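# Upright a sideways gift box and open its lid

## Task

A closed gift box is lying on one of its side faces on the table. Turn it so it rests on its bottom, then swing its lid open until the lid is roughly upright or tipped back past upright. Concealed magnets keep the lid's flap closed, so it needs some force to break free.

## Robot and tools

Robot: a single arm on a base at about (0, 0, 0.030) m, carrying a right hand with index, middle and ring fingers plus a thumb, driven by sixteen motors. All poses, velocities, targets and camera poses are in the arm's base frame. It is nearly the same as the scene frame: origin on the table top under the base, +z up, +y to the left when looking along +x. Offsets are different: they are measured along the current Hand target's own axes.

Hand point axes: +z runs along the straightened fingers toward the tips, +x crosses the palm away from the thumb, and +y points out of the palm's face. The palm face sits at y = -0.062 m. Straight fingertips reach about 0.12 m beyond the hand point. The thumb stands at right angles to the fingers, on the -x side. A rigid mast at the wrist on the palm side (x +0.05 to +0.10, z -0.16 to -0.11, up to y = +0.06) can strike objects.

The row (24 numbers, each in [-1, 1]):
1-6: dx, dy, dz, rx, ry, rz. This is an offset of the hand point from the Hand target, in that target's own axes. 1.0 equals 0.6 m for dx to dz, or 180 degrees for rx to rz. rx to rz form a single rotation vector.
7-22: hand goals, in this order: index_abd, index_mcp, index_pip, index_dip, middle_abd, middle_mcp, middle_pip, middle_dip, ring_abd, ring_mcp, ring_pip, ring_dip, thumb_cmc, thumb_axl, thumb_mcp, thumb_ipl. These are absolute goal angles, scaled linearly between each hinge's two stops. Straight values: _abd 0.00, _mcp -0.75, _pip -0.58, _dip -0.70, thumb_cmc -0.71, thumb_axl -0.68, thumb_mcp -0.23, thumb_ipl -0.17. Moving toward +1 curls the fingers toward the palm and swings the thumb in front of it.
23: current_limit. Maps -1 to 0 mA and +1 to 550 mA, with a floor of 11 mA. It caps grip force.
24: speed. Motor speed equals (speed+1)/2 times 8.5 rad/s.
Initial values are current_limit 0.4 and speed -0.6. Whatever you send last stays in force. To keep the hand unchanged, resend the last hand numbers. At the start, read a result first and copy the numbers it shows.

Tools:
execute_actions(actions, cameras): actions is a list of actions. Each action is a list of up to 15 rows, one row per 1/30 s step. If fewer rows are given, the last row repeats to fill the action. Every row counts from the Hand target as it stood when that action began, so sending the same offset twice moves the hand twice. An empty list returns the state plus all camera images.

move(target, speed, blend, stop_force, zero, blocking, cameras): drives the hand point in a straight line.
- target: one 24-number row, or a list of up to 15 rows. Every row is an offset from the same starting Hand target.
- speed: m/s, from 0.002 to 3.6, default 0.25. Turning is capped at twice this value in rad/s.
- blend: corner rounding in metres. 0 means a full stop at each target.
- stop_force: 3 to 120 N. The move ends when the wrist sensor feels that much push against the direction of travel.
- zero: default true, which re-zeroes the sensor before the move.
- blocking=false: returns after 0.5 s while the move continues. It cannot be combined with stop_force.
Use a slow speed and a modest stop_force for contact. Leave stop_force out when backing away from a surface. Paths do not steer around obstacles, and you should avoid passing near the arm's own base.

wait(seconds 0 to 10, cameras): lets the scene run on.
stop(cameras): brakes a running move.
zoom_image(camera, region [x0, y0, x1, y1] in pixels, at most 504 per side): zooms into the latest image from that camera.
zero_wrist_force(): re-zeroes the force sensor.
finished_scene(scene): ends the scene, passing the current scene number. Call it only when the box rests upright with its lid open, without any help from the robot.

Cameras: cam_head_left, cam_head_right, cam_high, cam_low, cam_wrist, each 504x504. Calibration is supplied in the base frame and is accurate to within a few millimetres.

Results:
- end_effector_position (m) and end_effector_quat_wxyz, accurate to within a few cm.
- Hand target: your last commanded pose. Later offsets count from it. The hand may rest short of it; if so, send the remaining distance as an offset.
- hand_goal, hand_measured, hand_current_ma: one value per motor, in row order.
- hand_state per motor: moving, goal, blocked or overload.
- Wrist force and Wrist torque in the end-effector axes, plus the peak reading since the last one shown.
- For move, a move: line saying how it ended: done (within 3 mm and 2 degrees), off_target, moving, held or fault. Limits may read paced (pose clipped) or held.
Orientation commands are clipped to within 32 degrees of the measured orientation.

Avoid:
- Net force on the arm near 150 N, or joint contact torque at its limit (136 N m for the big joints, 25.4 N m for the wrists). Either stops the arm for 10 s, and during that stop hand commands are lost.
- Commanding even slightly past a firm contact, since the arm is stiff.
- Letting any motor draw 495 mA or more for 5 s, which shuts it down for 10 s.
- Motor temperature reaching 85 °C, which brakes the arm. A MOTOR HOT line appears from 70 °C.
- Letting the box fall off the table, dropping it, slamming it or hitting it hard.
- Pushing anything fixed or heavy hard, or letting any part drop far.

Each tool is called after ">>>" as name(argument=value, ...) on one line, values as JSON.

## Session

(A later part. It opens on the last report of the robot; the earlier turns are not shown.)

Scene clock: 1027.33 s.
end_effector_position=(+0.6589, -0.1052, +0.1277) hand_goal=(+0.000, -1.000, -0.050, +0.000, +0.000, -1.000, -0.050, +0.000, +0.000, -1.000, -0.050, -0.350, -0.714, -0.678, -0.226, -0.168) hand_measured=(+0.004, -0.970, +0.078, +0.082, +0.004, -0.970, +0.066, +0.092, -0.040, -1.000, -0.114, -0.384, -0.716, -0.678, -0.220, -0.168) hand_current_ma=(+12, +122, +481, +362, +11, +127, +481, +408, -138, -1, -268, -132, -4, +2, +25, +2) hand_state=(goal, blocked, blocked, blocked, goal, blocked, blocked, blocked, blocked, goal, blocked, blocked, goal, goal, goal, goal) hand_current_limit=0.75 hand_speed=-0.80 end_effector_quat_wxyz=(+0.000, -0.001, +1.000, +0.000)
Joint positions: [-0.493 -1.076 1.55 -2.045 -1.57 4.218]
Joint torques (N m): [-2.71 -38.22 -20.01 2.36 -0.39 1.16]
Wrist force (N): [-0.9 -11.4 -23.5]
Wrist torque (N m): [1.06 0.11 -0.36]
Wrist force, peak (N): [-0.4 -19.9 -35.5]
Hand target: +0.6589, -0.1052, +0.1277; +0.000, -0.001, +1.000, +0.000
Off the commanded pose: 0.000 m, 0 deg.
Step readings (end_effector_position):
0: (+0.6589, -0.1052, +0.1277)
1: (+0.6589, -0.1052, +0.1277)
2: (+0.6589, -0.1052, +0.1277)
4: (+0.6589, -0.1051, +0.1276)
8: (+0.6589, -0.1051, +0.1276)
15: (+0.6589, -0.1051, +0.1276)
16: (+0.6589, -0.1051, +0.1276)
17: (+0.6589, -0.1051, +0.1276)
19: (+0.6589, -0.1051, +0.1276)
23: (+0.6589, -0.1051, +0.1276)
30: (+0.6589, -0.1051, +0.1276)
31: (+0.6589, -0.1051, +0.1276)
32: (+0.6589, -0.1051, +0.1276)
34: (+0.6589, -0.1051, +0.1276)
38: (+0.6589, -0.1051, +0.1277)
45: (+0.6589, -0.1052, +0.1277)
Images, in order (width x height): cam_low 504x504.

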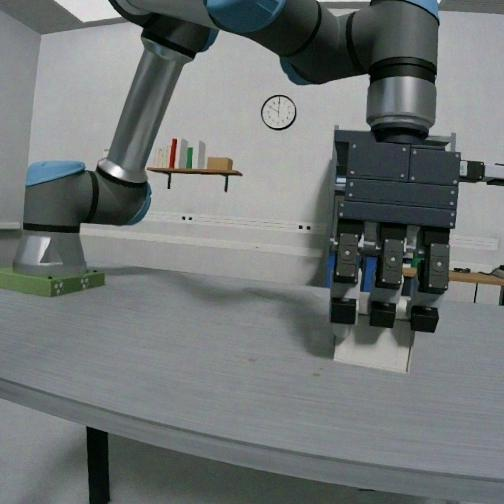

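>>> execute_actions(actions=[[[0,0,0,0,0,0,0.0,-1,-0.05,0,0,-1,-0.05,0,0.1,-1,0.0,-0.3,-0.714,-0.678,-0.226,-0.168,0.75,-0.8]],[[0,0,0,0,0,0,0.0,-1,-0.05,0,0,-1,-0.05,0,0.1,-1,0.0,-0.3,-0.714,-0.678,-0.226,-0.168,0.75,-0.8]]], cameras=["cam_low"])

>>> zoom_image(camera="cam_low", region=[310, 290, 430, 390])

Scene clock: 1041.50 s.
end_effector_position=(+0.6589, -0.1052, +0.1277) hand_goal=(+0.000, -1.000, -0.050, +0.000, +0.000, -1.000, -0.050, +0.000, +0.100, -1.000, +0.000, -0.300, -0.714, -0.678, -0.226, -0.168) hand_measured=(+0.012, -0.960, +0.078, +0.082, +0.010, -0.932, +0.066, +0.066, +0.058, -1.000, -0.058, -0.332, -0.716, -0.678, -0.220, -0.168) hand_current_ma=(+36, +173, +481, +362, +31, +307, +481, +284, -148, -1, -244, -124, -4, +2, +25, +2) hand_state=(goal, blocked, blocked, blocked, goal, blocked, blocked, blocked, blocked, goal, blocked, blocked, goal, goal, goal, goal) hand_current_limit=0.75 hand_speed=-0.80 end_effector_quat_wxyz=(+0.000, -0.001, +1.000, +0.000)
Joint positions: [-0.493 -1.076 1.55 -2.045 -1.57 4.218]
Joint torques (N m): [-2.95 -38.6 -19.1 -2.93 -0.32 1.12]
Wrist force (N): [0.5 -1.2 -12.3]
Wrist torque (N m): [0.34 0.08 -0.15]
Wrist force, peak (N): [-0.8 -11.4 -23.8]
Hand target: +0.6589, -0.1052, +0.1277; +0.000, -0.001, +1.000, +0.000
Off the commanded pose: 0.000 m, 0 deg.
Step readings (end_effector_position):
0: (+0.6589, -0.1052, +0.1277)
1: (+0.6589, -0.1052, +0.1277)
2: (+0.6589, -0.1051, +0.1277)
4: (+0.6588, -0.1051, +0.1277)
8: (+0.6588, -0.1051, +0.1277)
15: (+0.6589, -0.1052, +0.1277)
16: (+0.6589, -0.1052, +0.1277)
17: (+0.6589, -0.1052, +0.1277)
19: (+0.6589, -0.1052, +0.1277)
23: (+0.6589, -0.1052, +0.1277)
30: (+0.6589, -0.1052, +0.1277)
Images, in order (width x height): cam_low 504x504.

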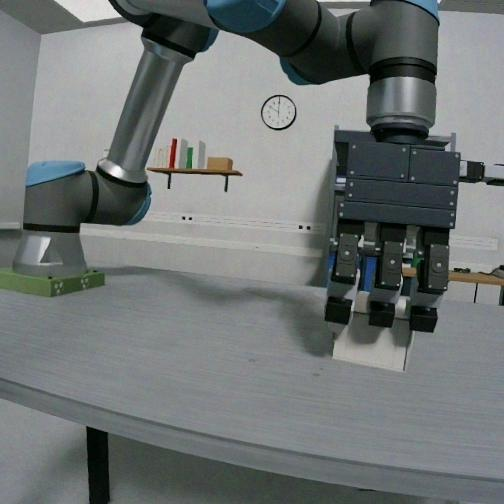

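Scaled by 4.200.

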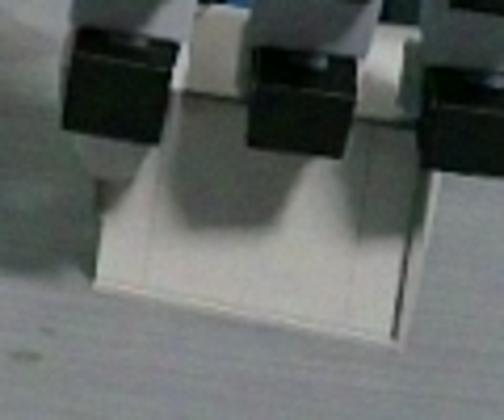

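>>> execute_actions(actions=[[[0,0,0,0,0,0,0.0,-1,-0.05,0,0,-1,-0.05,0,0.25,-1,0.05,-0.3,-0.714,-0.678,-0.226,-0.168,0.75,-0.7]],[[0,0,0,0,0,0,0.0,-1,-0.05,0,0,-1,-0.05,0,0.3,-1,0.1,-0.3,-0.714,-0.678,-0.226,-0.168,0.75,-0.7]]], cameras=["cam_low"])

>>> zoom_image(camera="cam_low", region=[310, 290, 430, 390])

Scene clock: 1066.83 s.
end_effector_position=(+0.6589, -0.1052, +0.1277) hand_goal=(+0.000, -1.000, -0.050, +0.000, +0.000, -1.000, -0.050, +0.000, +0.300, -1.000, +0.100, -0.300, -0.714, -0.678, -0.226, -0.168) hand_measured=(+0.012, -0.960, +0.078, +0.082, +0.008, -0.930, +0.066, +0.064, +0.304, -1.000, +0.062, -0.320, -0.716, -0.678, -0.220, -0.168) hand_current_ma=(+40, +173, +481, +362, +23, +321, +481, +270, +12, -1, -151, -73, -4, +2, +25, +2) hand_state=(goal, blocked, blocked, blocked, goal, blocked, blocked, blocked, goal, goal, blocked, goal, goal, goal, goal, goal) hand_current_limit=0.75 hand_speed=-0.70 end_effector_quat_wxyz=(+0.000, -0.001, +1.000, +0.000)
Joint positions: [-0.493 -1.076 1.55 -2.045 -1.57 4.218]
Joint torques (N m): [-3.01 -37.89 -19.05 -1.86 -0.46 1.1]
Wrist force (N): [2.1 0.2 -12.5]
Wrist torque (N m): [0.29 0.22 0.03]
Wrist force, peak (N): [2.3 0.3 -12.7]
Hand target: +0.6589, -0.1052, +0.1277; +0.000, -0.001, +1.000, +0.000
Off the commanded pose: 0.000 m, 0 deg.
Step readings (end_effector_position):
0: (+0.6589, -0.1052, +0.1277)
1: (+0.6589, -0.1052, +0.1277)
2: (+0.6589, -0.1052, +0.1277)
4: (+0.6589, -0.1052, +0.1277)
8: (+0.6589, -0.1052, +0.1277)
15: (+0.6589, -0.1052, +0.1277)
16: (+0.6589, -0.1052, +0.1277)
17: (+0.6589, -0.1052, +0.1277)
19: (+0.6589, -0.1052, +0.1277)
23: (+0.6589, -0.1052, +0.1277)
30: (+0.6589, -0.1052, +0.1277)
Images, in order (width x height): cam_low 504x504.

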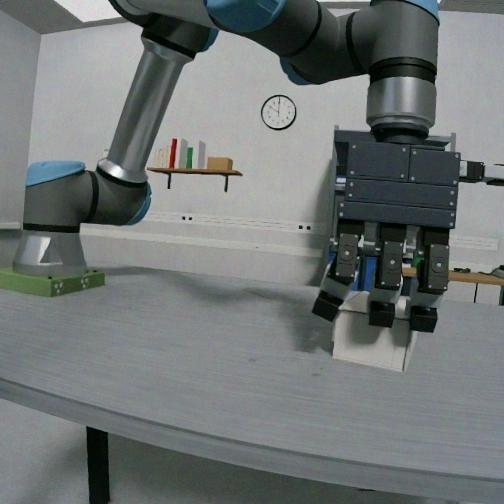

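Scaled by 4.200.

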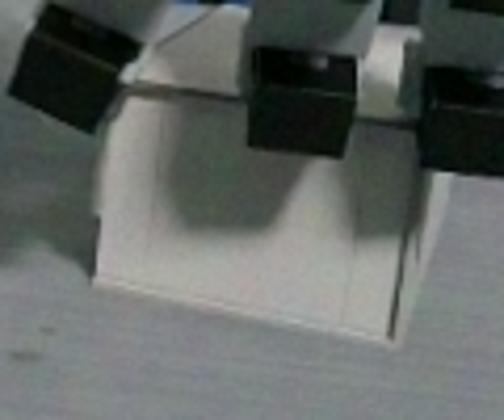

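>>> execute_actions(actions=[[[0,0,-0.03,0,0,0,0.0,-1,-0.05,0,0,-1,-0.05,0,0.2,-1,-0.46,-0.62,-0.714,-0.678,-0.226,-0.168,0.75,0]],[[0,0,-0.05,0,0,0,0.0,-1,-0.05,0,0,-1,-0.05,0,-0.2,-1,-0.46,-0.62,-0.714,-0.678,-0.226,-0.168,0.75,0]],[[0,0,0,0,0,0,0.0,-1,-0.05,0,0,-1,-0.05,0,-0.2,-1,-0.46,-0.62,-0.714,-0.678,-0.226,-0.168,0.75,0]]], cameras=["cam_low", "cam_head_left"])

>>> zoom_image(camera="cam_low", region=[310, 260, 450, 390])

>>> zoom_image(camera="cam_head_left", region=[100, 290, 220, 410])

Scene clock: 1108.53 s.
end_effector_position=(+0.6589, -0.1052, +0.1757) hand_goal=(+0.000, -1.000, -0.050, +0.000, +0.000, -1.000, -0.050, +0.000, -0.200, -1.000, -0.460, -0.620, -0.714, -0.678, -0.226, -0.168) hand_measured=(+0.002, -0.994, -0.048, +0.002, +0.004, -0.994, -0.048, +0.002, -0.196, -0.998, -0.456, -0.618, -0.716, -0.678, -0.220, -0.168) hand_current_ma=(+7, +21, +6, +6, +8, +24, +5, +6, +13, +10, +12, +8, -4, +2, +26, +2) hand_state=(goal, goal, goal, goal, goal, goal, goal, goal, goal, goal, goal, goal, goal, goal, goal, goal) hand_current_limit=0.75 hand_speed=0.00 end_effector_quat_wxyz=(+0.000, -0.001, +1.000, +0.000)
Joint positions: [-0.493 -1.122 1.487 -1.936 -1.57 4.218]
Joint torques (N m): [-8.46 -52.86 -32.04 -0.8 -1.69 -1.74]
Wrist force (N): [-0.2 -0.1 -1.3]
Wrist torque (N m): [-0.03 0.12 -0.07]
Wrist force, peak (N): [2.3 0.4 -12.8]
Hand target: +0.6589, -0.1052, +0.1757; +0.000, -0.001, +1.000, +0.000
Off the commanded pose: 0.000 m, 0 deg.
Step readings (end_effector_position):
0: (+0.6589, -0.1052, +0.1277)
1: (+0.6589, -0.1052, +0.1279)
2: (+0.6589, -0.1052, +0.1300)
4: (+0.6590, -0.1052, +0.1359)
8: (+0.6589, -0.1052, +0.1425)
15: (+0.6589, -0.1052, +0.1452)
16: (+0.6589, -0.1052, +0.1455)
17: (+0.6591, -0.1053, +0.1484)
19: (+0.6593, -0.1053, +0.1598)
23: (+0.6590, -0.1052, +0.1703)
30: (+0.6589, -0.1051, +0.1749)
31: (+0.6589, -0.1051, +0.1751)
32: (+0.6589, -0.1051, +0.1753)
34: (+0.6589, -0.1051, +0.1754)
38: (+0.6589, -0.1052, +0.1756)
45: (+0.6589, -0.1052, +0.1757)
Images, in order (width x height): cam_head_left 504x504, cam_low 504x504.

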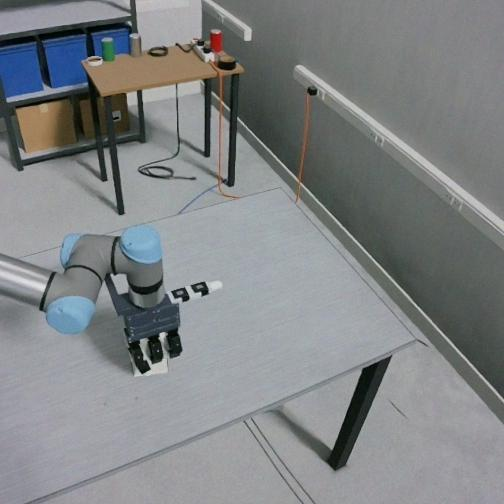

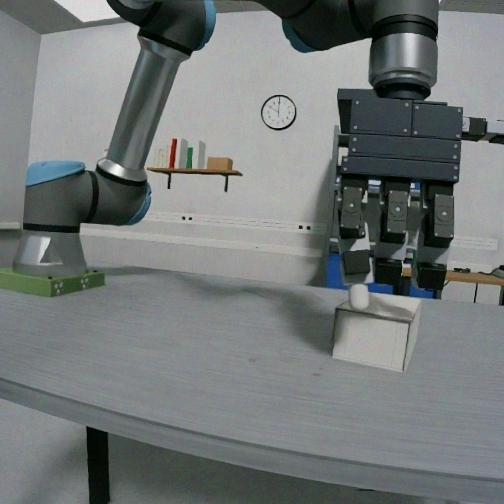

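Scaled by 3.600.

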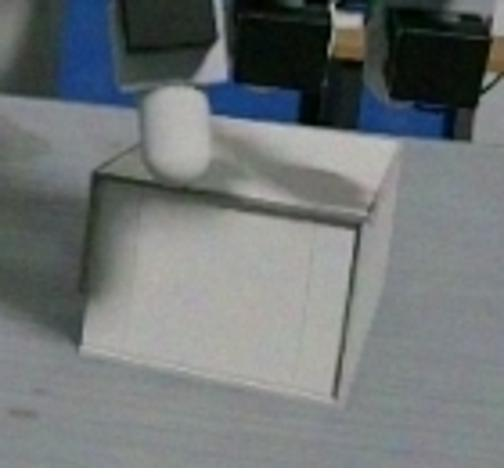

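Scaled by 4.200.

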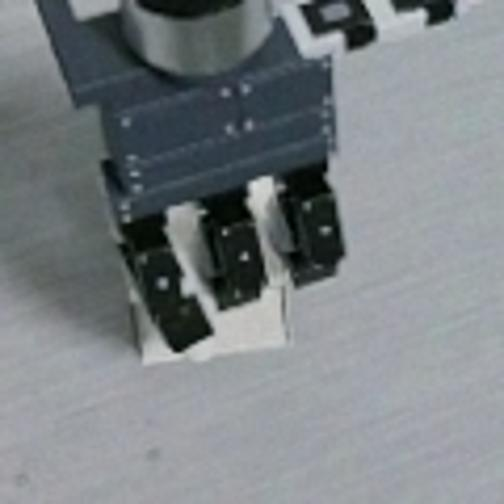

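>>> zoom_image(camera="cam_low", region=[325, 300, 375, 365])

>>> zoom_image(camera="cam_head_left", region=[120, 335, 180, 385])

Scaled by 7.754.

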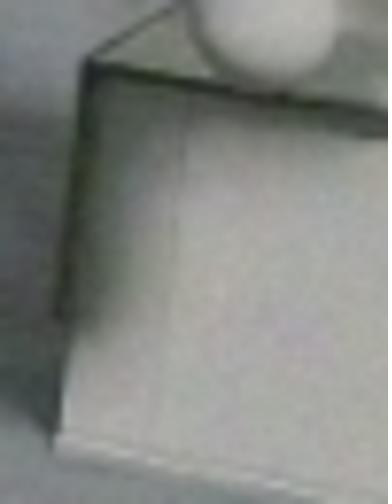

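Scaled by 8.400.

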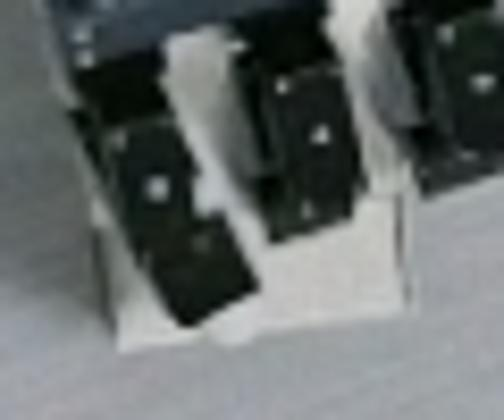

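>>> move(target=[-0.0085,0.0437,0.052,0,0,0.036,0.0,-1,-0.05,0,0,-1,-0.05,0,-0.17,-1,-0.46,-0.62,-0.714,-0.678,-0.226,-0.168,0.75,0], speed=0.12, cameras=[])

>>> move(target=[0,-0.0167,0.0267,0,0,0,0.0,-1,-0.05,0,0,-1,-0.05,0,-0.17,-1,-0.46,-0.62,-0.714,-0.678,-0.226,-0.168,0.75,0], speed=0.03, cameras=["cam_low"])

>>> zoom_image(camera="cam_low", region=[310, 260, 450, 390])

Scene clock: 1164.17 s.
end_effector_position=(+0.6639, -0.0790, +0.1446) hand_goal=(+0.000, -1.000, -0.050, +0.000, +0.000, -1.000, -0.050, +0.000, -0.170, -1.000, -0.460, -0.620, -0.714, -0.678, -0.226, -0.168) hand_measured=(+0.002, -0.994, -0.048, +0.002, +0.004, -0.994, -0.048, +0.002, -0.172, -0.998, -0.456, -0.618, -0.716, -0.678, -0.220, -0.168) hand_current_ma=(+7, +20, +6, +6, +8, +23, +5, +6, -6, +10, +12, +8, -4, +2, +26, +2) hand_state=(goal, goal, goal, goal, goal, goal, goal, goal, goal, goal, goal, goal, goal, goal, goal, goal) hand_current_limit=0.75 hand_speed=0.00 end_effector_quat_wxyz=(+0.000, +0.056, +0.998, +0.000)
Joint positions: [-0.455 -1.119 1.57 -2.021 -1.57 4.369]
Joint torques (N m): [5.86 -35.71 -7.45 -4.2 -1.39 1.56]
Wrist force (N): [-0.4 0.2 -1.1]
Wrist torque (N m): [-0.02 0.13 -0.17]
Wrist force, peak (N): [-0.2 -0.8 -1.7]
Hand target: +0.6639, -0.0789, +0.1445; +0.000, +0.056, +0.998, +0.000
Off the commanded pose: 0.000 m, 0 deg.
move: done
No camera images: "cameras" was empty.

Scene clock: 1165.37 s.
end_effector_position=(+0.6628, -0.0889, +0.1285) hand_goal=(+0.000, -1.000, -0.050, +0.000, +0.000, -1.000, -0.050, +0.000, -0.170, -1.000, -0.460, -0.620, -0.714, -0.678, -0.226, -0.168) hand_measured=(+0.010, -1.000, +0.080, +0.086, +0.010, -0.996, +0.064, +0.094, -0.172, -0.998, -0.456, -0.618, -0.716, -0.678, -0.220, -0.168) hand_current_ma=(+29, +1, +481, +378, +31, +16, +481, +417, -6, +10, +12, +8, -4, +2, +26, +2) hand_state=(goal, goal, blocked, blocked, goal, goal, blocked, blocked, goal, goal, goal, goal, goal, goal, goal, goal) hand_current_limit=0.75 hand_speed=0.00 end_effector_quat_wxyz=(+0.000, +0.056, +0.998, +0.000)
Joint positions: [-0.47 -1.099 1.585 -2.056 -1.57 4.354]
Joint torques (N m): [1.52 -11.94 8.78 0.22 4.73 -1.91]
Wrist force (N): [2.3 -18.9 -37.2]
Wrist torque (N m): [2.02 0.39 -0.08]
Wrist force, peak (N): [2.3 -19.1 -37.3]
Hand target: +0.6628, -0.0889, +0.1285; +0.000, +0.056, +0.998, +0.000
Off the commanded pose: 0.000 m, 0 deg.
move: done
Images, in order (width x height): cam_low 504x504.

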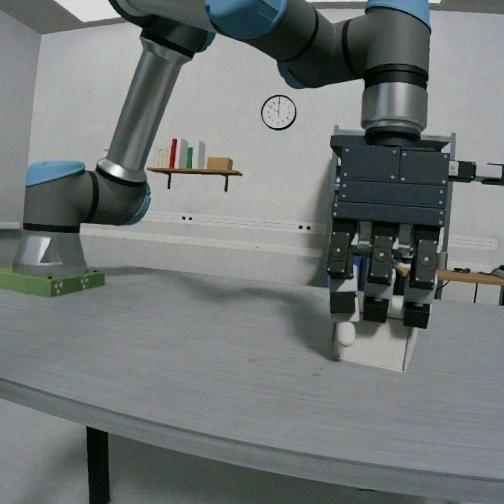

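Scaled by 3.600.

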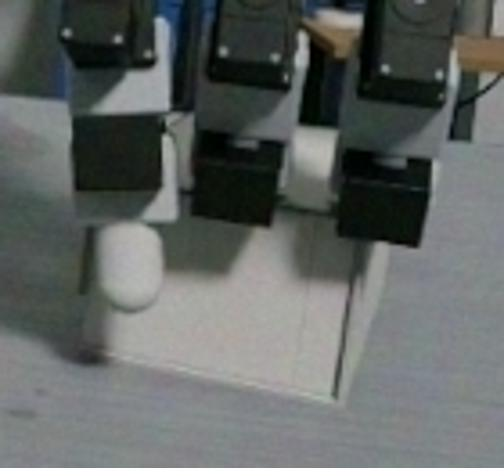

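>>> execute_actions(actions=[[[0,-0.0035,0,0,0,0,0.0,-1,-0.05,0,0,-1,-0.05,0,-0.24,-1,-0.3,-0.5,-0.714,-0.678,-0.226,-0.168,0.75,-0.8]],[[0,0,0,0,0,0,0.0,-1,-0.05,0,0,-1,-0.05,0,-0.24,-1,-0.15,-0.44,-0.714,-0.678,-0.226,-0.168,0.75,-0.85]],[[0,0,0,0,0,0,0.0,-1,-0.05,0,0,-1,-0.05,0,-0.24,-1,-0.1,-0.4,-0.714,-0.678,-0.226,-0.168,0.75,-0.85]],[[0,0,0,0,0,0,0.0,-1,-0.05,0,0,-1,-0.05,0,-0.24,-1,-0.1,-0.4,-0.714,-0.678,-0.226,-0.168,0.75,-0.85]]], cameras=["cam_low"])

>>> zoom_image(camera="cam_low", region=[310, 260, 450, 390])

Scene clock: 1183.33 s.
end_effector_position=(+0.6626, -0.0910, +0.1284) hand_goal=(+0.000, -1.000, -0.050, +0.000, +0.000, -1.000, -0.050, +0.000, -0.240, -1.000, -0.100, -0.400, -0.714, -0.678, -0.226, -0.168) hand_measured=(+0.008, -0.964, +0.082, +0.076, +0.008, -0.952, +0.068, +0.076, -0.230, -1.000, -0.192, -0.454, -0.716, -0.678, -0.220, -0.168) hand_current_ma=(+26, +152, +481, +327, +26, +212, +481, +334, +29, -1, -401, -227, -4, +2, +26, +2) hand_state=(goal, blocked, blocked, blocked, goal, blocked, blocked, blocked, goal, goal, blocked, blocked, goal, goal, goal, goal) hand_current_limit=0.75 hand_speed=-0.85 end_effector_quat_wxyz=(+0.000, +0.056, +0.998, +0.000)
Joint positions: [-0.473 -1.098 1.584 -2.056 -1.57 4.351]
Joint torques (N m): [3.25 -45.4 -19.66 -2.38 1.55 -0.94]
Wrist force (N): [0.6 -3.4 -11.3]
Wrist torque (N m): [0.48 0.10 -0.16]
Wrist force, peak (N): [2.7 -19.1 -37.3]
Hand target: +0.6626, -0.0910, +0.1285; +0.000, +0.056, +0.998, +0.000
Off the commanded pose: 0.000 m, 0 deg.
Step readings (end_effector_position):
0: (+0.6628, -0.0889, +0.1285)
1: (+0.6628, -0.0889, +0.1285)
2: (+0.6628, -0.0892, +0.1284)
4: (+0.6626, -0.0898, +0.1283)
8: (+0.6626, -0.0906, +0.1283)
15: (+0.6626, -0.0909, +0.1284)
16: (+0.6626, -0.0909, +0.1284)
17: (+0.6626, -0.0909, +0.1284)
19: (+0.6626, -0.0909, +0.1284)
23: (+0.6626, -0.0910, +0.1284)
30: (+0.6626, -0.0910, +0.1284)
31: (+0.6626, -0.0910, +0.1284)
32: (+0.6626, -0.0910, +0.1284)
34: (+0.6626, -0.0910, +0.1284)
38: (+0.6626, -0.0910, +0.1284)
45: (+0.6626, -0.0910, +0.1284)
46: (+0.6626, -0.0910, +0.1284)
47: (+0.6626, -0.0910, +0.1284)
49: (+0.6626, -0.0910, +0.1284)
53: (+0.6626, -0.0910, +0.1284)
60: (+0.6626, -0.0910, +0.1284)
Images, in order (width x height): cam_low 504x504.

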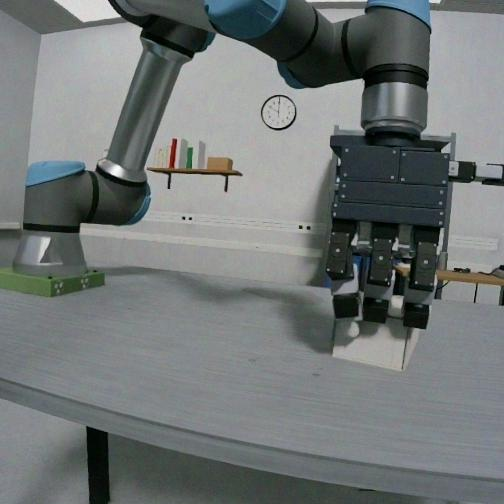

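Scaled by 3.600.

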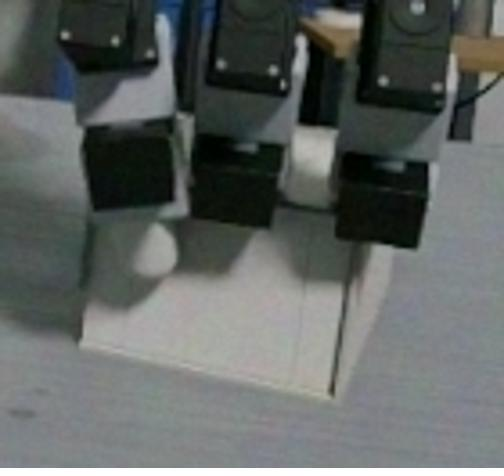

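>>> execute_actions(actions=[[[0,0,0.003,0,0,0,0.0,-1,-0.05,0,0,-1,-0.05,0,-0.15,-1,-0.08,-0.38,-0.714,-0.678,-0.226,-0.168,0.75,-0.7]],[[0,0,0,0,0,0,0.0,-1,-0.05,0,0,-1,-0.05,0,-0.05,-1,-0.04,-0.34,-0.714,-0.678,-0.226,-0.168,0.75,-0.7]],[[0,0,0,0,0,0,0.0,-1,-0.05,0,0,-1,-0.05,0,0.05,-1,-0.0,-0.3,-0.714,-0.678,-0.226,-0.168,0.75,-0.7]],[[0,0,0,0,0,0,0.0,-1,-0.05,0,0,-1,-0.05,0,0.05,-1,-0.0,-0.3,-0.714,-0.678,-0.226,-0.168,0.75,-0.7]]], cameras=["cam_low"])

>>> zoom_image(camera="cam_low", region=[310, 260, 450, 390])

Scene clock: 1262.63 s.
end_effector_position=(+0.6626, -0.0910, +0.1266) hand_goal=(+0.000, -1.000, -0.050, +0.000, +0.000, -1.000, -0.050, +0.000, +0.050, -1.000, +0.000, -0.300, -0.714, -0.678, -0.226, -0.168) hand_measured=(+0.016, -0.948, +0.086, +0.074, +0.010, -0.918, +0.068, +0.072, +0.002, -1.000, -0.098, -0.356, -0.716, -0.678, -0.220, -0.168) hand_current_ma=(+50, +235, +481, +322, +31, +381, +481, +306, -171, -2, -436, -237, -4, +2, +26, +2) hand_state=(goal, blocked, blocked, blocked, goal, blocked, blocked, blocked, blocked, goal, blocked, blocked, goal, goal, goal, goal) hand_current_limit=0.75 hand_speed=-0.70 end_effector_quat_wxyz=(+0.000, +0.056, +0.998, +0.000)
Joint positions: [-0.473 -1.096 1.586 -2.06 -1.57 4.351]
Joint torques (N m): [-5.97 -43.51 -24.35 0.07 0.23 1.26]
Wrist force (N): [0.5 -1.1 -13.2]
Wrist torque (N m): [0.43 -0.10 -0.17]
Wrist force, peak (N): [0.0 -12.4 -26.0]
Hand target: +0.6626, -0.0910, +0.1267; +0.000, +0.056, +0.998, +0.000
Off the commanded pose: 0.000 m, 0 deg.
Step readings (end_effector_position):
0: (+0.6626, -0.0910, +0.1285)
1: (+0.6626, -0.0910, +0.1285)
2: (+0.6627, -0.0910, +0.1284)
4: (+0.6627, -0.0910, +0.1279)
8: (+0.6627, -0.0910, +0.1272)
15: (+0.6626, -0.0910, +0.1268)
16: (+0.6626, -0.0910, +0.1267)
17: (+0.6626, -0.0910, +0.1267)
19: (+0.6626, -0.0910, +0.1267)
23: (+0.6626, -0.0910, +0.1267)
30: (+0.6626, -0.0910, +0.1267)
31: (+0.6626, -0.0910, +0.1267)
32: (+0.6626, -0.0910, +0.1266)
34: (+0.6626, -0.0910, +0.1266)
38: (+0.6626, -0.0909, +0.1266)
45: (+0.6626, -0.0909, +0.1266)
46: (+0.6626, -0.0909, +0.1266)
47: (+0.6626, -0.0909, +0.1266)
49: (+0.6626, -0.0909, +0.1266)
53: (+0.6626, -0.0909, +0.1266)
60: (+0.6626, -0.0910, +0.1266)
Images, in order (width x height): cam_low 504x504.

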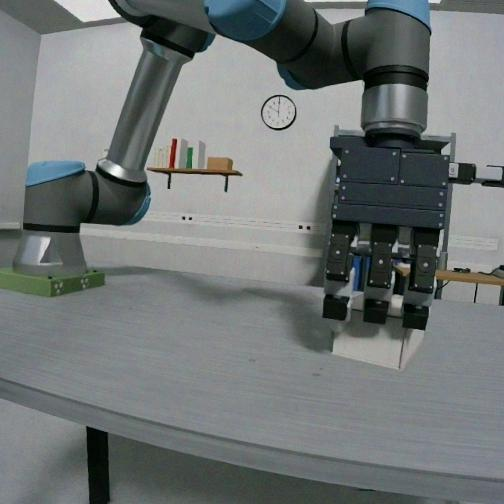

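Scaled by 3.600.

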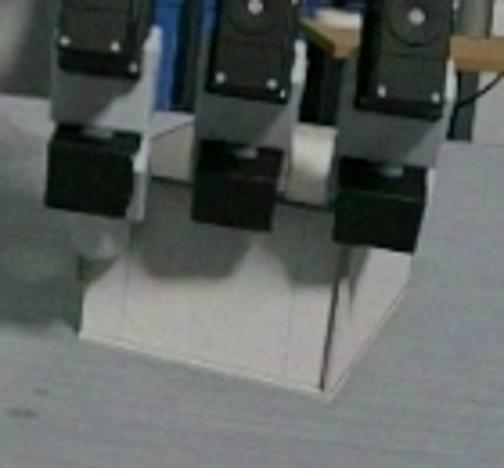

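>>> execute_actions(actions=[[[0,0,0.002,0,0,0,0.0,-1,-0.05,0,0,-1,-0.05,0,0.12,-1,0.0,-0.28,-0.714,-0.678,-0.226,-0.168,0.75,-0.8]],[[0,0,0,0,0,0,0.0,-1,-0.05,0,0,-1,-0.05,0,0.18,-1,0.0,-0.28,-0.714,-0.678,-0.226,-0.168,0.75,-0.8]],[[0,0,0,0,0,0,0.0,-1,-0.05,0,0,-1,-0.05,0,0.18,-1,0.0,-0.28,-0.714,-0.678,-0.226,-0.168,0.75,-0.8]]], cameras=["cam_low"])

>>> zoom_image(camera="cam_low", region=[310, 260, 450, 390])

Scene clock: 1299.53 s.
end_effector_position=(+0.6626, -0.0910, +0.1254) hand_goal=(+0.000, -1.000, -0.050, +0.000, +0.000, -1.000, -0.050, +0.000, +0.180, -1.000, +0.000, -0.280, -0.714, -0.678, -0.226, -0.168) hand_measured=(+0.026, -0.946, +0.096, +0.074, +0.012, -0.908, +0.068, +0.070, +0.150, -1.000, -0.082, -0.320, -0.716, -0.678, -0.220, -0.168) hand_current_ma=(+84, +244, +481, +322, +37, +435, +481, +305, -100, -2, -352, -166, -4, +2, +26, +2) hand_state=(blocked, blocked, blocked, blocked, goal, blocked, blocked, blocked, blocked, goal, blocked, blocked, goal, goal, goal, goal) hand_current_limit=0.75 hand_speed=-0.80 end_effector_quat_wxyz=(+0.000, +0.056, +0.998, +0.000)
Joint positions: [-0.473 -1.095 1.587 -2.063 -1.57 4.351]
Joint torques (N m): [3.59 -31.51 -9.55 0.03 1.2 1.21]
Wrist force (N): [2.3 -4.0 -19.8]
Wrist torque (N m): [0.77 0.18 -0.15]
Wrist force, peak (N): [0.8 -8.4 -23.6]
Hand target: +0.6626, -0.0910, +0.1255; +0.000, +0.056, +0.998, +0.000
Off the commanded pose: 0.000 m, 0 deg.
Step readings (end_effector_position):
0: (+0.6626, -0.0910, +0.1267)
1: (+0.6626, -0.0910, +0.1267)
2: (+0.6626, -0.0910, +0.1266)
4: (+0.6627, -0.0910, +0.1264)
8: (+0.6627, -0.0910, +0.1259)
15: (+0.6626, -0.0910, +0.1255)
16: (+0.6626, -0.0910, +0.1255)
17: (+0.6626, -0.0910, +0.1255)
19: (+0.6626, -0.0910, +0.1255)
23: (+0.6626, -0.0910, +0.1254)
30: (+0.6626, -0.0910, +0.1254)
31: (+0.6626, -0.0910, +0.1254)
32: (+0.6626, -0.0910, +0.1254)
34: (+0.6626, -0.0910, +0.1254)
38: (+0.6626, -0.0910, +0.1254)
45: (+0.6626, -0.0910, +0.1254)
Images, in order (width x height): cam_low 504x504.

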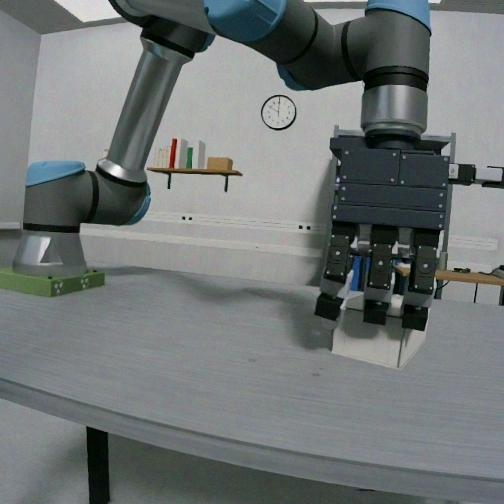

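Scaled by 3.600.

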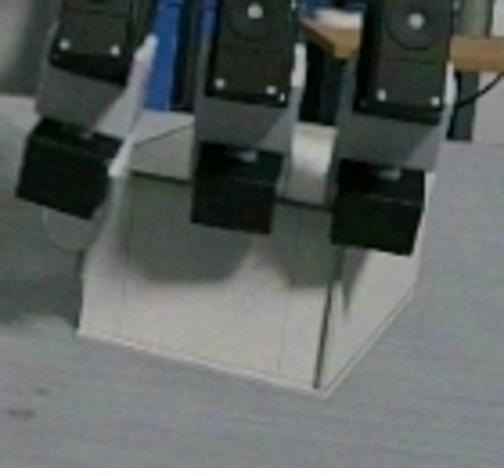

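>>> move(target=[0,-0.05,-0.16,0,0,0,0.0,0,0,0,0,0.25,0,-0.1,0,-0.75,-0.58,-0.7,-0.714,-0.678,-0.226,-0.168,0.6,0], cameras=["cam_low", "cam_head_left", "cam_high"])

>>> zoom_image(camera="cam_low", region=[310, 280, 450, 390])

>>> zoom_image(camera="cam_head_left", region=[100, 290, 220, 410])

Scene clock: 1405.43 s.
end_effector_position=(+0.6592, -0.1208, +0.2213) hand_goal=(+0.000, +0.000, +0.000, +0.000, +0.000, +0.250, +0.000, -0.100, +0.000, -0.750, -0.580, -0.700, -0.714, -0.678, -0.226, -0.168) hand_measured=(+0.004, -0.016, +0.000, +0.002, +0.004, +0.230, +0.000, -0.098, +0.002, -0.752, -0.576, -0.698, -0.716, -0.678, -0.220, -0.168) hand_current_ma=(+8, -59, +1, +7, +9, -76, +0, +6, +8, -4, +10, +8, -4, +2, +26, +2) hand_state=(goal, goal, goal, goal, goal, goal, goal, goal, goal, goal, goal, goal, goal, goal, goal, goal) hand_current_limit=0.60 hand_speed=0.00 end_effector_quat_wxyz=(+0.000, +0.056, +0.998, +0.000)
Joint positions: [-0.516 -1.167 1.431 -1.835 -1.57 4.308]
Joint torques (N m): [-7.84 -51.32 -33.42 -1.21 -1.54 -1.88]
Wrist force (N): [-0.2 0.4 -1.1]
Wrist torque (N m): [0.16 0.08 -0.09]
Wrist force, peak (N): [2.7 -4.2 -19.9]
Hand target: +0.6592, -0.1208, +0.2214; +0.000, +0.056, +0.998, +0.000
Off the commanded pose: 0.000 m, 0 deg.
move: done
Images, in order (width x height): cam_head_left 504x504, cam_high 504x504, cam_low 504x504.

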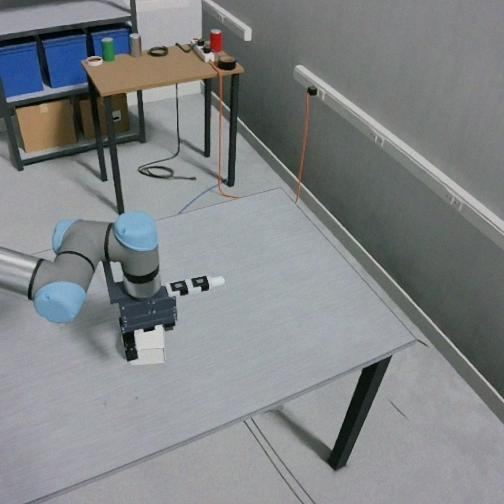

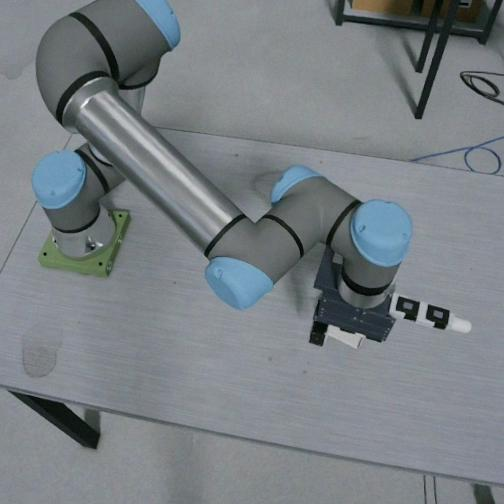

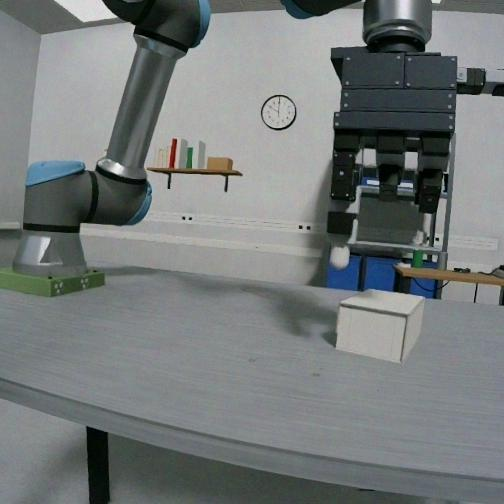

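Scaled by 3.600.

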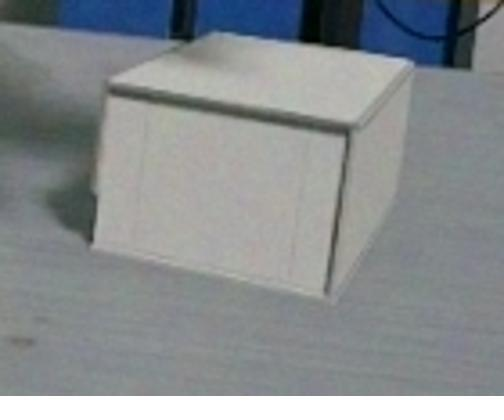

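Scaled by 4.200.

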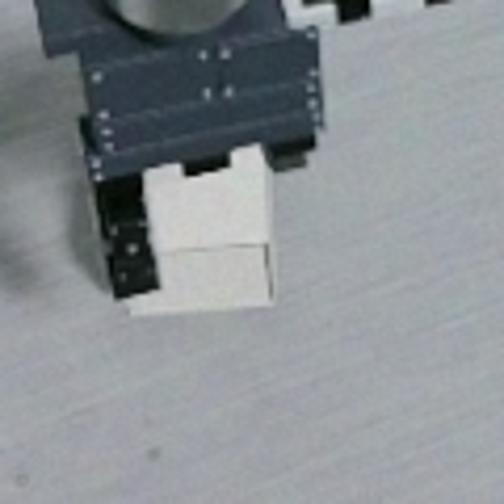

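>>> move(target=[[0.0172,0.1923,0.05,0,0,0.0556,0.0,0.25,0,-0.1,0,0.25,0,-0.1,0,-0.75,-0.58,-0.7,-0.714,-0.678,-0.226,-0.168,0.6,0],[0.0172,0.1923,0.15,0,0,0.0556,0.0,0.25,0,-0.1,0,0.25,0,-0.1,0,-0.75,-0.58,-0.7,-0.714,-0.678,-0.226,-0.168,0.6,0]], blend=[0.02, 0], cameras=["cam_low", "cam_head_left"])

>>> zoom_image(camera="cam_low", region=[290, 240, 450, 390])

>>> zoom_image(camera="cam_head_left", region=[100, 290, 220, 410])

Scene clock: 1452.40 s.
end_effector_position=(+0.6618, -0.0050, +0.1316) hand_goal=(+0.000, +0.250, +0.000, -0.100, +0.000, +0.250, +0.000, -0.100, +0.000, -0.750, -0.580, -0.700, -0.714, -0.678, -0.226, -0.168) hand_measured=(+0.002, +0.234, +0.000, -0.098, +0.004, +0.232, +0.000, -0.098, +0.002, -0.750, -0.578, -0.698, -0.716, -0.678, -0.220, -0.168) hand_current_ma=(+8, -67, -1, +7, +9, -75, +0, +6, +8, -1, +9, +8, -4, +2, +26, +2) hand_state=(goal, goal, goal, goal, goal, goal, goal, goal, goal, goal, goal, goal, goal, goal, goal, goal) hand_current_limit=0.60 hand_speed=0.00 end_effector_quat_wxyz=(+0.000, +0.143, +0.990, +0.000)
Joint positions: [-0.346 -1.171 1.685 -2.085 -1.57 4.653]
Joint torques (N m): [4.87 -31.62 -8.02 -3.64 1.54 1.75]
Wrist force (N): [-0.2 0.3 -1.3]
Wrist torque (N m): [0.25 0.11 -0.20]
Wrist force, peak (N): [0.4 1.5 -2.8]
Hand target: +0.6619, -0.0050, +0.1315; +0.000, +0.143, +0.990, +0.000
Off the commanded pose: 0.000 m, 0 deg.
move: done
Images, in order (width x height): cam_head_left 504x504, cam_low 504x504.

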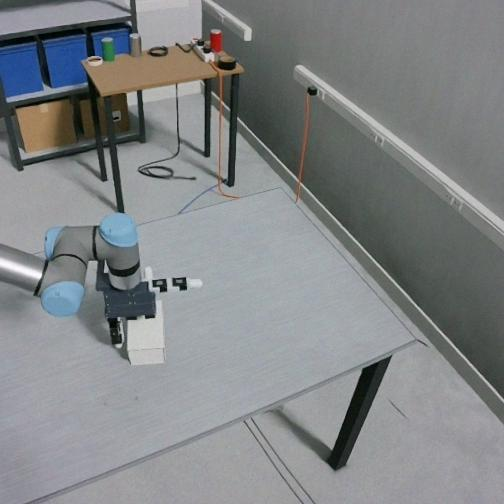

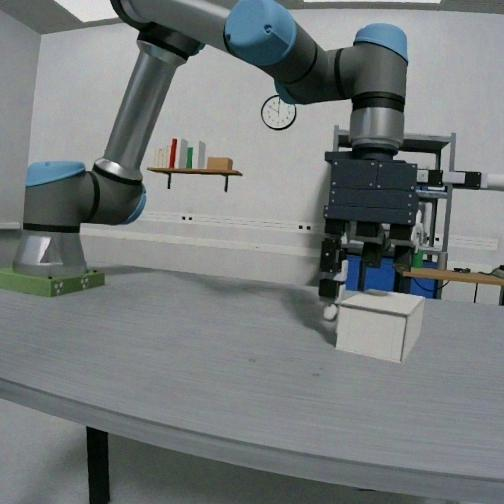

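Scaled by 3.150.

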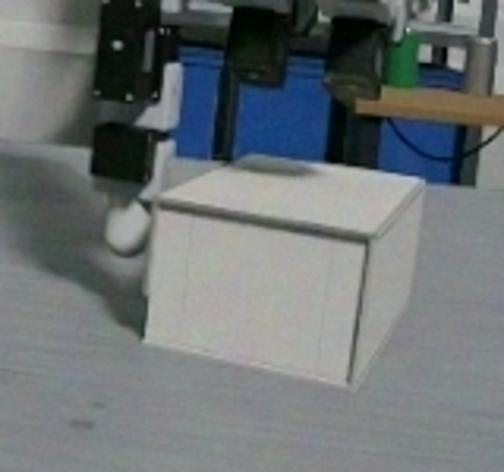

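Scaled by 4.200.

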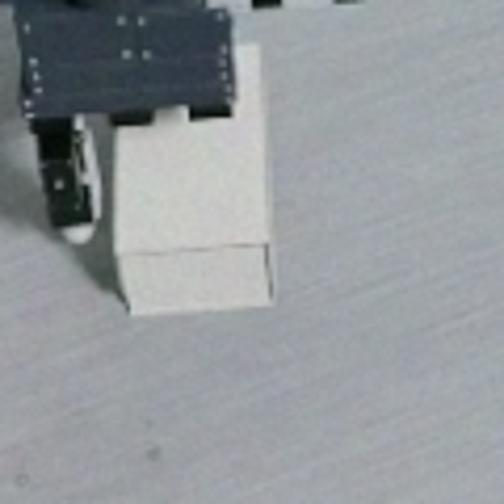

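>>> move(target=[0,0,0.0375,0,0,0,0.0,0.25,0,-0.1,0,0.25,0,-0.1,0,-0.75,-0.58,-0.7,-0.714,-0.678,-0.226,-0.168,0.6,0], speed=0.06, stop_force=8, cameras=["cam_low", "cam_head_left"])

>>> zoom_image(camera="cam_low", region=[290, 270, 430, 390])

>>> zoom_image(camera="cam_head_left", region=[100, 290, 220, 410])

Scene clock: 1462.50 s.
end_effector_position=(+0.6619, -0.0050, +0.1090) hand_goal=(+0.000, +0.250, +0.000, -0.100, +0.000, +0.250, +0.000, -0.100, +0.000, -0.750, -0.580, -0.700, -0.714, -0.678, -0.226, -0.168) hand_measured=(+0.002, +0.234, +0.000, -0.098, +0.004, +0.232, +0.000, -0.098, +0.002, -0.750, -0.578, -0.698, -0.716, -0.678, -0.220, -0.168) hand_current_ma=(+8, -67, -1, +7, +9, -75, +0, +6, +8, -1, +9, +8, -4, +2, +26, +2) hand_state=(goal, goal, goal, goal, goal, goal, goal, goal, goal, goal, goal, goal, goal, goal, goal, goal) hand_current_limit=0.60 hand_speed=0.00 end_effector_quat_wxyz=(+0.000, +0.143, +0.990, +0.000)
Joint positions: [-0.346 -1.143 1.71 -2.138 -1.57 4.653]
Joint torques (N m): [4.94 -32.98 -6.28 -3.91 0.31 1.83]
Wrist force (N): [-0.3 0.6 -1.1]
Wrist torque (N m): [0.26 0.11 -0.18]
Wrist force, peak (N): [-0.2 0.8 -1.4]
Hand target: +0.6619, -0.0050, +0.1090; +0.000, +0.143, +0.990, +0.000
Off the commanded pose: 0.000 m, 0 deg.
move: done
Images, in order (width x height): cam_head_left 504x504, cam_low 504x504.

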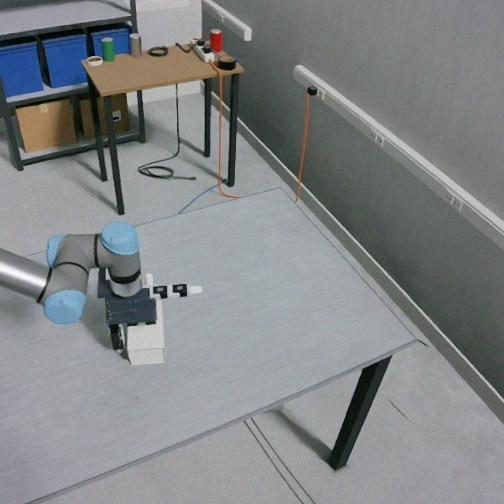

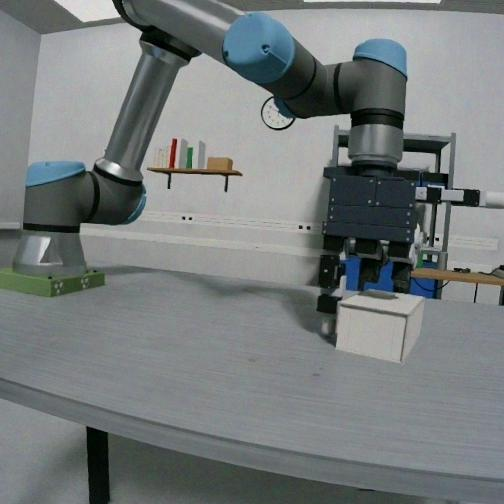

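Scaled by 3.600.

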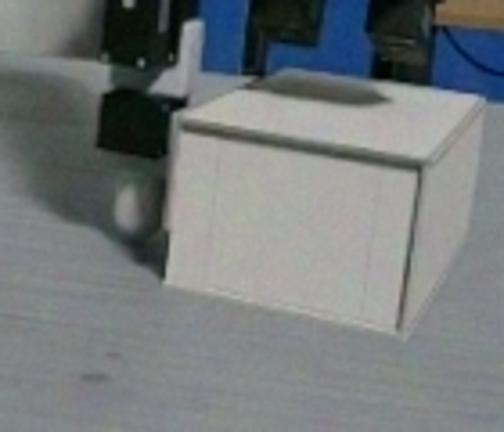

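Scaled by 4.200.

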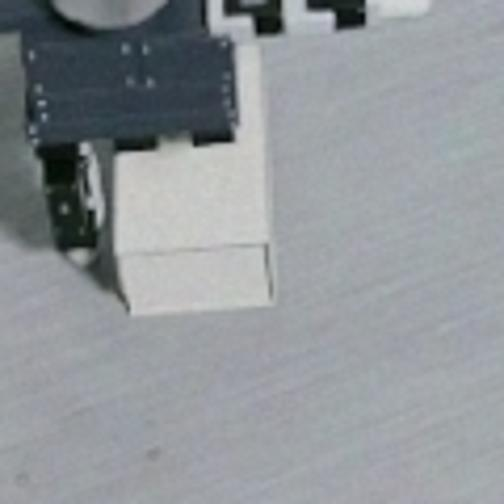

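>>> move(target=[0,0,0.015,0,0,0,0.0,0.25,0,-0.1,0,0.25,0,-0.1,0,-0.75,-0.58,-0.7,-0.714,-0.678,-0.226,-0.168,0.6,0], speed=0.02, stop_force=4, cameras=[])

Scene clock: 1476.93 s.
end_effector_position=(+0.6619, -0.0050, +0.1065) hand_goal=(+0.000, +0.250, +0.000, -0.100, +0.000, +0.250, +0.000, -0.100, +0.000, -0.750, -0.580, -0.700, -0.714, -0.678, -0.226, -0.168) hand_measured=(+0.002, +0.234, +0.000, -0.098, +0.004, +0.232, +0.000, -0.098, +0.002, -0.750, -0.578, -0.698, -0.716, -0.678, -0.220, -0.168) hand_current_ma=(+8, -67, -1, +7, +9, -75, +0, +6, +7, -1, +8, +8, -4, +2, +26, +2) hand_state=(goal, goal, goal, goal, goal, goal, goal, goal, goal, goal, goal, goal, goal, goal, goal, goal) hand_current_limit=0.60 hand_speed=0.00 end_effector_quat_wxyz=(+0.000, +0.143, +0.990, +0.000)
Joint positions: [-0.346 -1.14 1.713 -2.144 -1.57 4.653]
Joint torques (N m): [4.75 -47.14 -28.66 -0.63 0.34 1.86]
Wrist force (N): [0.0 0.6 -5.9]
Wrist torque (N m): [0.64 0.46 -0.16]
Wrist force, peak (N): [0.2 0.2 -16.0]
Hand target: +0.6619, -0.0050, +0.1065; +0.000, +0.143, +0.990, +0.000 (not the last commanded pose)
Off the commanded pose: 0.006 m, 0 deg.
move: contact
No camera images: "cameras" was empty.

>>> execute_actions(actions=[[[0,0,-0.003,0,0,0,0.0,0.25,0,-0.04,0,0.25,0,-0.1,0,-0.75,-0.58,-0.7,-0.714,-0.678,-0.226,-0.168,0.6,-0.3]],[[0,0,0,0,0,0,0.0,-0.3,-0.02,-0.04,0,0.25,0,-0.1,0,-0.75,-0.58,-0.7,-0.714,-0.678,-0.226,-0.168,0.6,-0.4]],[[0,0,0,0,0,0,0.0,-0.85,-0.02,-0.04,0,0.25,0,-0.1,0,-0.75,-0.58,-0.7,-0.714,-0.678,-0.226,-0.168,0.6,-0.7]],[[0,0,0,0,0,0,0.0,-0.85,-0.02,-0.04,0,0.25,0,-0.1,0,-0.75,-0.58,-0.7,-0.714,-0.678,-0.226,-0.168,0.6,-0.7]],[[-0.012,0,0,0,0,0,0.0,-0.85,-0.02,-0.04,0,0.25,0,-0.1,0,-0.75,-0.58,-0.7,-0.714,-0.678,-0.226,-0.168,0.6,-0.7]]], cameras=["cam_low", "cam_head_left"])

>>> zoom_image(camera="cam_low", region=[290, 270, 430, 390])

>>> zoom_image(camera="cam_head_left", region=[100, 290, 220, 410])

Scene clock: 1499.87 s.
end_effector_position=(+0.6688, -0.0070, +0.1083) hand_goal=(+0.000, -0.850, -0.020, -0.040, +0.000, +0.250, +0.000, -0.100, +0.000, -0.750, -0.580, -0.700, -0.714, -0.678, -0.226, -0.168) hand_measured=(+0.012, -0.232, +0.010, -0.042, +0.004, +0.232, +0.000, -0.098, +0.002, -0.750, -0.578, -0.698, -0.716, -0.678, -0.220, -0.168) hand_current_ma=(+39, +440, +117, -8, +9, -75, +0, +6, +7, -1, +8, +8, -4, +2, +26, +2) hand_state=(goal, blocked, blocked, goal, goal, goal, goal, goal, goal, goal, goal, goal, goal, goal, goal, goal) hand_current_limit=0.60 hand_speed=-0.70 end_effector_quat_wxyz=(+0.000, +0.143, +0.990, +0.000)
Joint positions: [-0.345 -1.128 1.689 -2.132 -1.57 4.654]
Joint torques (N m): [4.89 -31.85 -27.26 -0.61 1.05 1.92]
Wrist force (N): [1.4 0.3 -5.9]
Wrist torque (N m): [0.29 0.05 -0.15]
Wrist force, peak (N): [1.9 0.7 -6.1]
Hand target: +0.6688, -0.0070, +0.1083; +0.000, +0.143, +0.990, +0.000
Off the commanded pose: 0.000 m, 0 deg.
Step readings (end_effector_position):
0: (+0.6619, -0.0050, +0.1065)
1: (+0.6619, -0.0050, +0.1065)
2: (+0.6619, -0.0050, +0.1067)
4: (+0.6619, -0.0050, +0.1073)
8: (+0.6619, -0.0050, +0.1079)
15: (+0.6619, -0.0050, +0.1082)
16: (+0.6619, -0.0050, +0.1082)
17: (+0.6619, -0.0050, +0.1082)
19: (+0.6619, -0.0050, +0.1082)
23: (+0.6619, -0.0050, +0.1083)
30: (+0.6619, -0.0050, +0.1083)
31: (+0.6619, -0.0050, +0.1083)
32: (+0.6619, -0.0050, +0.1083)
34: (+0.6619, -0.0050, +0.1083)
38: (+0.6619, -0.0050, +0.1083)
45: (+0.6619, -0.0050, +0.1083)
46: (+0.6619, -0.0050, +0.1083)
47: (+0.6619, -0.0050, +0.1083)
49: (+0.6619, -0.0050, +0.1083)
53: (+0.6619, -0.0050, +0.1083)
60: (+0.6619, -0.0050, +0.1083)
61: (+0.6619, -0.0050, +0.1082)
62: (+0.6626, -0.0052, +0.1081)
64: (+0.6651, -0.0060, +0.1082)
68: (+0.6675, -0.0067, +0.1082)
75: (+0.6686, -0.0070, +0.1083)
Images, in order (width x height): cam_head_left 504x504, cam_low 504x504.

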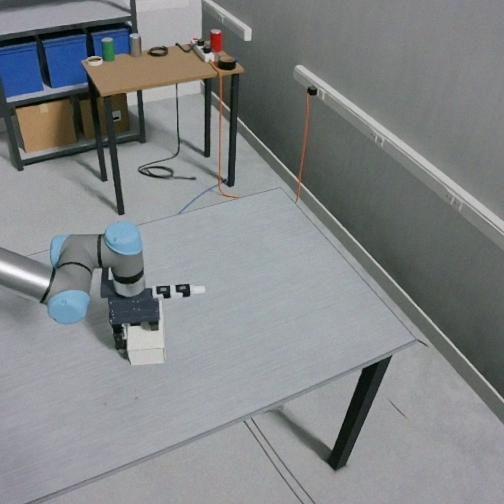

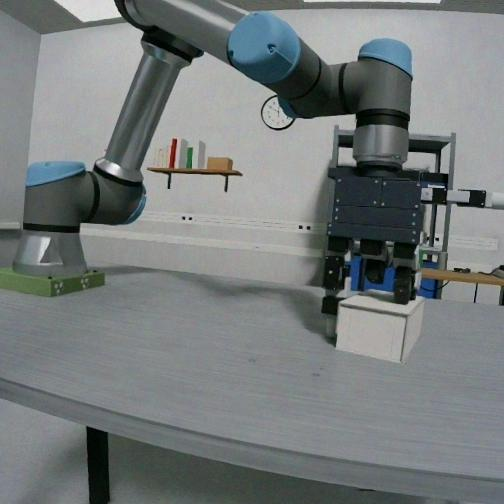

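Scaled by 3.600.

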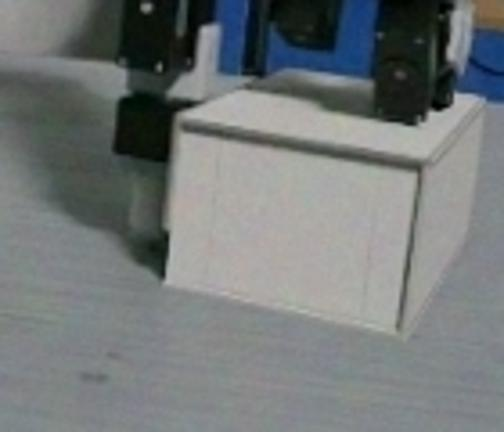

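Scaled by 4.200.

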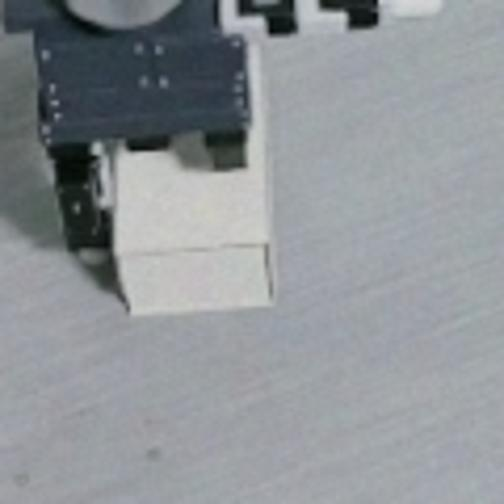

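>>> execute_actions(actions=[[[0,0,0,0,0,0,0.0,-0.85,-0.02,-0.04,0,0.25,0,-0.1,-0.06,-0.75,-0.58,-0.7,-0.714,-0.678,-0.226,-0.168,0.6,-0.8]],[[0,0,0,0,0,0,0.0,-0.85,-0.02,-0.04,0,0.25,0,-0.1,-0.1,-0.75,-0.58,-0.7,-0.714,-0.678,-0.226,-0.168,0.6,-0.8]],[[0,0,0,0,0,0,0.0,-0.85,-0.02,-0.04,0,0.25,0,-0.1,-0.1,-0.75,-0.58,-0.7,-0.714,-0.678,-0.226,-0.168,0.6,-0.8]]], cameras=["cam_low"])

>>> zoom_image(camera="cam_low", region=[290, 270, 430, 390])

Scene clock: 1511.90 s.
end_effector_position=(+0.6688, -0.0070, +0.1083) hand_goal=(+0.000, -0.850, -0.020, -0.040, +0.000, +0.250, +0.000, -0.100, -0.100, -0.750, -0.580, -0.700, -0.714, -0.678, -0.226, -0.168) hand_measured=(+0.000, -0.232, +0.010, -0.042, +0.004, +0.232, +0.000, -0.098, -0.058, -0.752, -0.580, -0.698, -0.716, -0.678, -0.220, -0.168) hand_current_ma=(-1, +440, +117, -8, +9, -75, +0, +6, +144, -3, +1, +5, -4, +2, +26, +2) hand_state=(goal, blocked, blocked, goal, goal, goal, goal, goal, blocked, goal, goal, goal, goal, goal, goal, goal) hand_current_limit=0.60 hand_speed=-0.80 end_effector_quat_wxyz=(+0.000, +0.143, +0.990, +0.000)
Joint positions: [-0.345 -1.128 1.689 -2.132 -1.57 4.654]
Joint torques (N m): [4.84 -32.77 -27.62 -2.07 1.02 0.89]
Wrist force (N): [0.7 0.3 -5.2]
Wrist torque (N m): [0.24 0.09 -0.11]
Wrist force, peak (N): [1.6 0.2 -6.1]
Hand target: +0.6688, -0.0070, +0.1083; +0.000, +0.143, +0.990, +0.000
Off the commanded pose: 0.000 m, 0 deg.
Step readings (end_effector_position):
0: (+0.6688, -0.0070, +0.1083)
1: (+0.6688, -0.0070, +0.1083)
2: (+0.6688, -0.0070, +0.1083)
4: (+0.6688, -0.0070, +0.1083)
8: (+0.6688, -0.0070, +0.1083)
15: (+0.6688, -0.0070, +0.1083)
16: (+0.6688, -0.0070, +0.1083)
17: (+0.6688, -0.0070, +0.1083)
19: (+0.6688, -0.0070, +0.1083)
23: (+0.6688, -0.0070, +0.1083)
30: (+0.6688, -0.0070, +0.1083)
31: (+0.6688, -0.0070, +0.1083)
32: (+0.6688, -0.0070, +0.1083)
34: (+0.6688, -0.0070, +0.1083)
38: (+0.6688, -0.0070, +0.1083)
45: (+0.6688, -0.0070, +0.1083)
Images, in order (width x height): cam_low 504x504.

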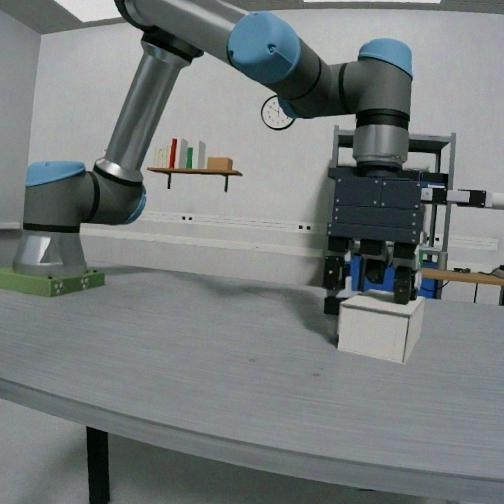

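Scaled by 3.600.

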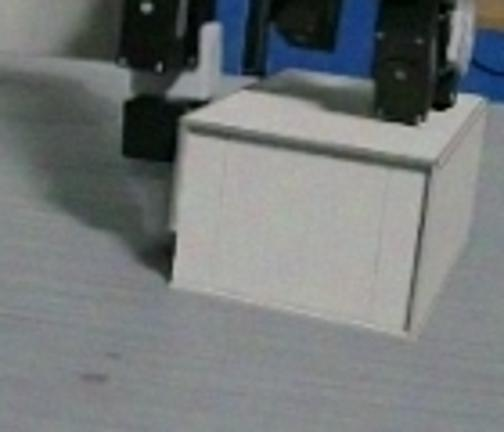

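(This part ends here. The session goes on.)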